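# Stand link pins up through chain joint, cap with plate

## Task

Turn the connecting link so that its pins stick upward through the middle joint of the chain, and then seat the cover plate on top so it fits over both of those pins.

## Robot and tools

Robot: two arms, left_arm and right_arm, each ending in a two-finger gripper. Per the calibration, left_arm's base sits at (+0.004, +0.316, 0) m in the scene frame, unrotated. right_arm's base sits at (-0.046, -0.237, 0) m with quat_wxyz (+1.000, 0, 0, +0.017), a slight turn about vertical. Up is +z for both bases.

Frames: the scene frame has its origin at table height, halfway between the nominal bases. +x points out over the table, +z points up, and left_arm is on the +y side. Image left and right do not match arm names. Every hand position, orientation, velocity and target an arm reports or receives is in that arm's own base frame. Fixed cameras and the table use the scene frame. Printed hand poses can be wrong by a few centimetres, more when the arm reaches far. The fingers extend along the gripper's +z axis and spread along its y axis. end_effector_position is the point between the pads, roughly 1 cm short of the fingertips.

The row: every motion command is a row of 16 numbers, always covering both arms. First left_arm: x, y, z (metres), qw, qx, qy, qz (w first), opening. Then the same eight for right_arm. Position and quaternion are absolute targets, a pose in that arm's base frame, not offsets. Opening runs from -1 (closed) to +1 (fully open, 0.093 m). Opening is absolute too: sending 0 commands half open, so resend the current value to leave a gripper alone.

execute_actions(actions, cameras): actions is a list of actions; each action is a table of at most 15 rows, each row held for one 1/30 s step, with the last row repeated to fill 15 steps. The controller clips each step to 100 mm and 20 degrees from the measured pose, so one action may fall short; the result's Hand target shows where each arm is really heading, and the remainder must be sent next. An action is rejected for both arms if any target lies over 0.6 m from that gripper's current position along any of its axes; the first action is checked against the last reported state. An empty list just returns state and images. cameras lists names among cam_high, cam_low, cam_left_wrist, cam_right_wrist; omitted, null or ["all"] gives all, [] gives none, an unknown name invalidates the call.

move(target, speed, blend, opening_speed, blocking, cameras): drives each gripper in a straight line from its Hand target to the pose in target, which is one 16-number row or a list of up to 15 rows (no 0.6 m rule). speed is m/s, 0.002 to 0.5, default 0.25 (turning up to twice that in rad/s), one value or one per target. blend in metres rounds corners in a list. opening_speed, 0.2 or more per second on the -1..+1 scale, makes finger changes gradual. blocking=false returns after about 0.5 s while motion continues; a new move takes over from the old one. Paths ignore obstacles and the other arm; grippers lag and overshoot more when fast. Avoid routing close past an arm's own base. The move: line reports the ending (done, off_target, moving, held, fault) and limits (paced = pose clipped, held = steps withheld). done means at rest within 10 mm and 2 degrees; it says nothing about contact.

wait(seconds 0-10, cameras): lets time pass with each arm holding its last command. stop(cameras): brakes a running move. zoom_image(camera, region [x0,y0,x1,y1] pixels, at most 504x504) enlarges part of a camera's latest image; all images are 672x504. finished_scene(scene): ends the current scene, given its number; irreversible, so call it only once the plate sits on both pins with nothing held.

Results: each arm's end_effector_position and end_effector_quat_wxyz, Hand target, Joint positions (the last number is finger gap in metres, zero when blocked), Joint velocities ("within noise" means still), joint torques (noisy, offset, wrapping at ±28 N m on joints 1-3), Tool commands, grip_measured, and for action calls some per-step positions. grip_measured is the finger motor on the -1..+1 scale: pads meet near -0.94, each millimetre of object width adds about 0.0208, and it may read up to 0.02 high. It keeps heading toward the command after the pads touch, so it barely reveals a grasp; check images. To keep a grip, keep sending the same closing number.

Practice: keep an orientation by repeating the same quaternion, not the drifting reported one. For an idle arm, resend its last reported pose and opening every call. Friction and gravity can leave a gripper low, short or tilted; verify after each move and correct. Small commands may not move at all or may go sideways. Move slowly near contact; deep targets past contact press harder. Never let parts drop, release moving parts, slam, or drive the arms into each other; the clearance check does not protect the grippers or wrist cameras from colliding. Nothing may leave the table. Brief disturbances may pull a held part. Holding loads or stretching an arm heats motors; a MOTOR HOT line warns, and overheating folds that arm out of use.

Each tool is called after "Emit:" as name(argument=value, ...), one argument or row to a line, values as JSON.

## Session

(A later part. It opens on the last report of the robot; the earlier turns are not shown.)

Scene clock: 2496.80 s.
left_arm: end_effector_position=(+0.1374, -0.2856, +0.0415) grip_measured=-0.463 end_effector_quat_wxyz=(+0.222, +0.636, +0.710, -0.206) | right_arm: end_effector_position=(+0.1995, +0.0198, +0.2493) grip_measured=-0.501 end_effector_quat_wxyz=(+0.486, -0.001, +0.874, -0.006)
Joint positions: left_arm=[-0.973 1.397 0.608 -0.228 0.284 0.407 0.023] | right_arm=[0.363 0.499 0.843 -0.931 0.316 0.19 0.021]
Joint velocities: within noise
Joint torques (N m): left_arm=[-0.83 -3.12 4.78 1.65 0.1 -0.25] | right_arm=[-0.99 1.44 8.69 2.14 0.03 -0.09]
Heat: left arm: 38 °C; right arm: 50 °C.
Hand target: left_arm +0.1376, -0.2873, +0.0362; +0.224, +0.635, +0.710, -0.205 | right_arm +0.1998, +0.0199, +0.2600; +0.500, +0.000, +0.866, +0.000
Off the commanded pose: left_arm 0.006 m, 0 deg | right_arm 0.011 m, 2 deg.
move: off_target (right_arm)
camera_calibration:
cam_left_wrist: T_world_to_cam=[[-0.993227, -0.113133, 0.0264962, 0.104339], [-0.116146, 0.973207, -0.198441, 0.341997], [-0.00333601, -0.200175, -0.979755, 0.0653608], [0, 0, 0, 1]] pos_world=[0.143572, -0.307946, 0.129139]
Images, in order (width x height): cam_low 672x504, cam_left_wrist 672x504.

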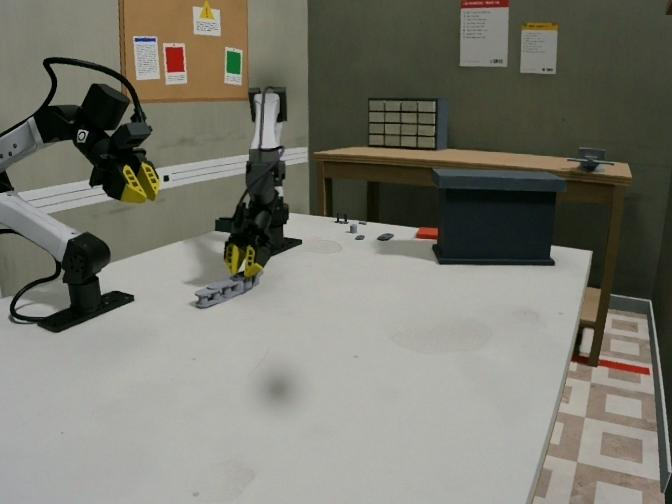

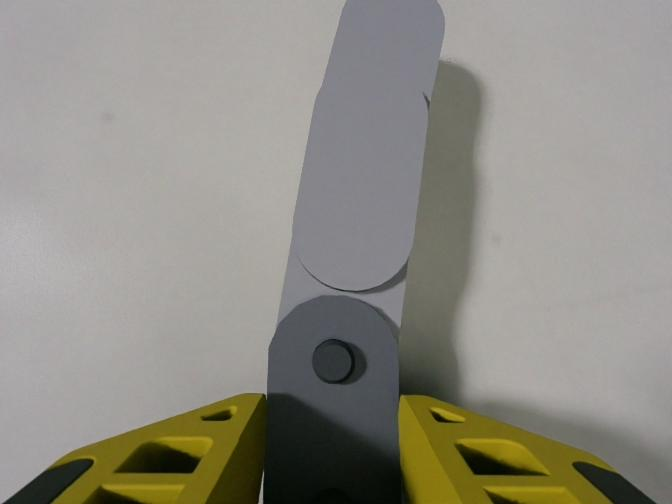

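Emit:
move(
  target=[
    [0.1375, -0.2870, 0.0375, 0.2240, 0.6355, 0.7110, -0.2050, -0.75, 0.20, 0.02, 0.26, 0.5, 0, 0.866, 0, -0.5],
    [0.1375, -0.2870, 0.0375, 0.2240, 0.6355, 0.7110, -0.2050, -0.1, 0.20, 0.02, 0.26, 0.5, 0, 0.866, 0, -0.5],
    [0.1390, -0.2760, 0.0900, 0.2240, 0.6355, 0.7110, -0.2050, -0.1, 0.20, 0.02, 0.26, 0.5, 0, 0.866, 0, -0.5],
    [0.1500, -0.2300, 0.1300, 0.2240, 0.6355, 0.7110, -0.2050, -0.1, 0.20, 0.02, 0.26, 0.5, 0, 0.866, 0, -0.5],
  ],
  speed=[0.03, 0.03, 0.05, 0.12],
  opening_speed=0.6,
)

Emit:
zoom_image(
  camera="cam_low",
  region=[180, 240, 280, 320],
)

Emit:
zoom_image(
  camera="cam_high",
  region=[260, 340, 380, 460],
)

Scene clock: 2510.73 s.
left_arm: end_effector_position=(+0.1455, -0.2247, +0.1139) grip_measured=-0.102 end_effector_quat_wxyz=(+0.202, +0.634, +0.720, -0.197) | right_arm: end_effector_position=(+0.1995, +0.0198, +0.2493) grip_measured=-0.501 end_effector_quat_wxyz=(+0.486, -0.001, +0.874, -0.006)
Joint positions: left_arm=[-0.768 1.141 0.776 -0.756 0.368 0.591 0.04] | right_arm=[0.363 0.499 0.843 -0.931 0.316 0.19 0.021]
Joint velocities: within noise
Joint torques (N m): left_arm=[0.64 -4.77 8.91 1.06 0.44 -0.09] | right_arm=[-1.1 1.62 8.62 2.11 0.02 -0.07]
Heat: left arm: 38 °C; right arm: 50 °C.
Hand target: left_arm +0.1498, -0.2298, +0.1299; +0.224, +0.635, +0.710, -0.205 | right_arm +0.1998, +0.0199, +0.2599; +0.500, +0.000, +0.866, +0.000
Off the commanded pose: left_arm 0.018 m, 3 deg | right_arm 0.011 m, 2 deg.
move: off_target (left_arm, right_arm)
camera_calibration:
cam_left_wrist: T_world_to_cam=[[-0.99109, -0.126157, 0.0427076, 0.112243], [-0.131333, 0.979029, -0.155736, 0.296659], [-0.0221648, -0.159957, -0.986875, 0.161049], [0, 0, 0, 1]] pos_world=[0.153774, -0.250517, 0.200342]
cam_right_wrist: T_world_to_cam=[[-0.0176345, -0.999703, 0.0168262, 0.0191496], [-0.843681, 0.00584711, -0.536813, 0.339295], [0.536555, -0.0236624, -0.843533, 0.185031], [0, 0, 0, 1]] pos_world=[0.187315, 0.0215382, 0.337896]

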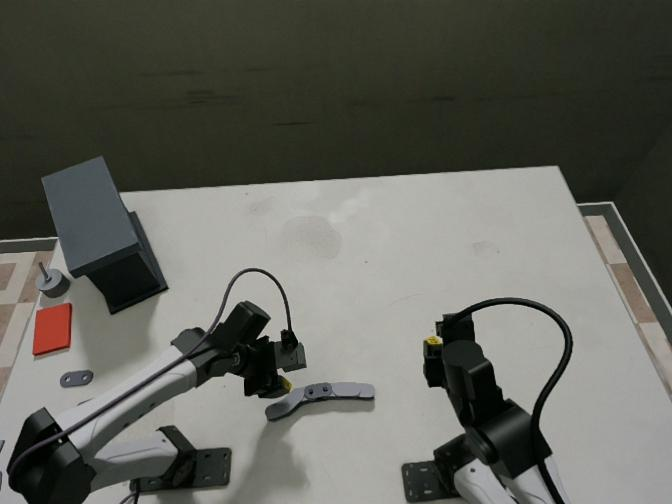

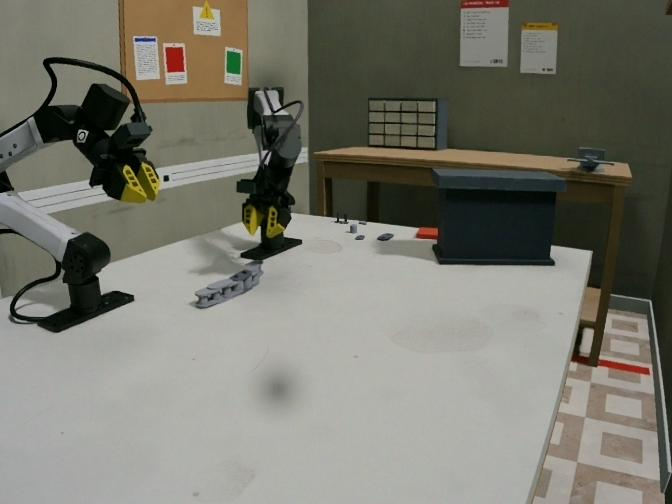

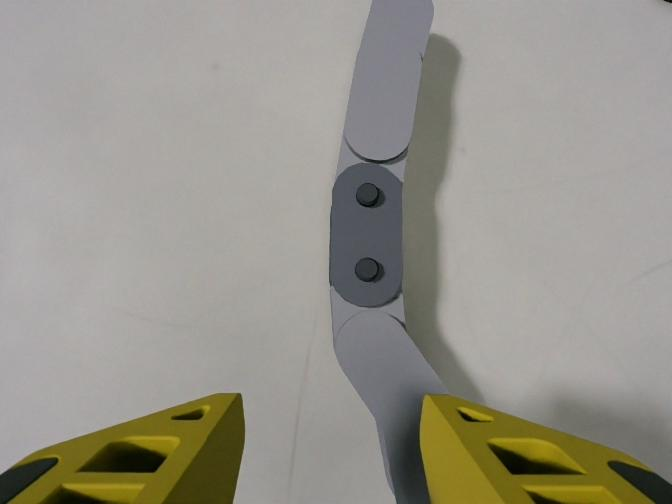

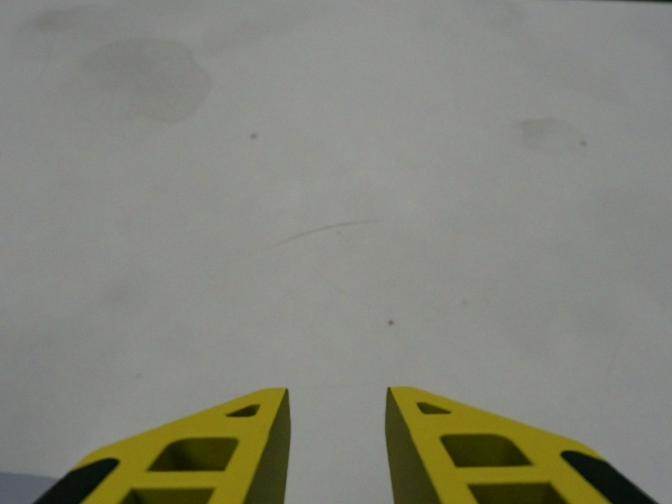

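Scaled by 5.040 from the camera's 672x504 image, which has a finer 960x720 frame.

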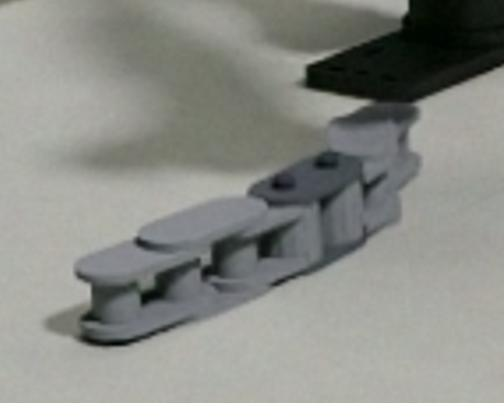

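Scaled by 4.200 from the camera's 672x504 image, which has a finer 960x720 frame.

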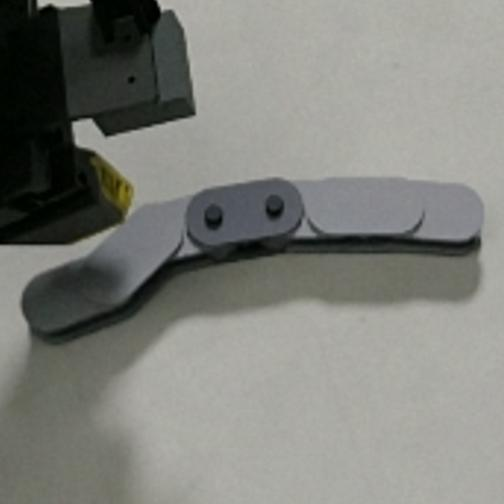

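Emit:
finished_scene(
  scene=2,
)

The scene is finished: the task was done.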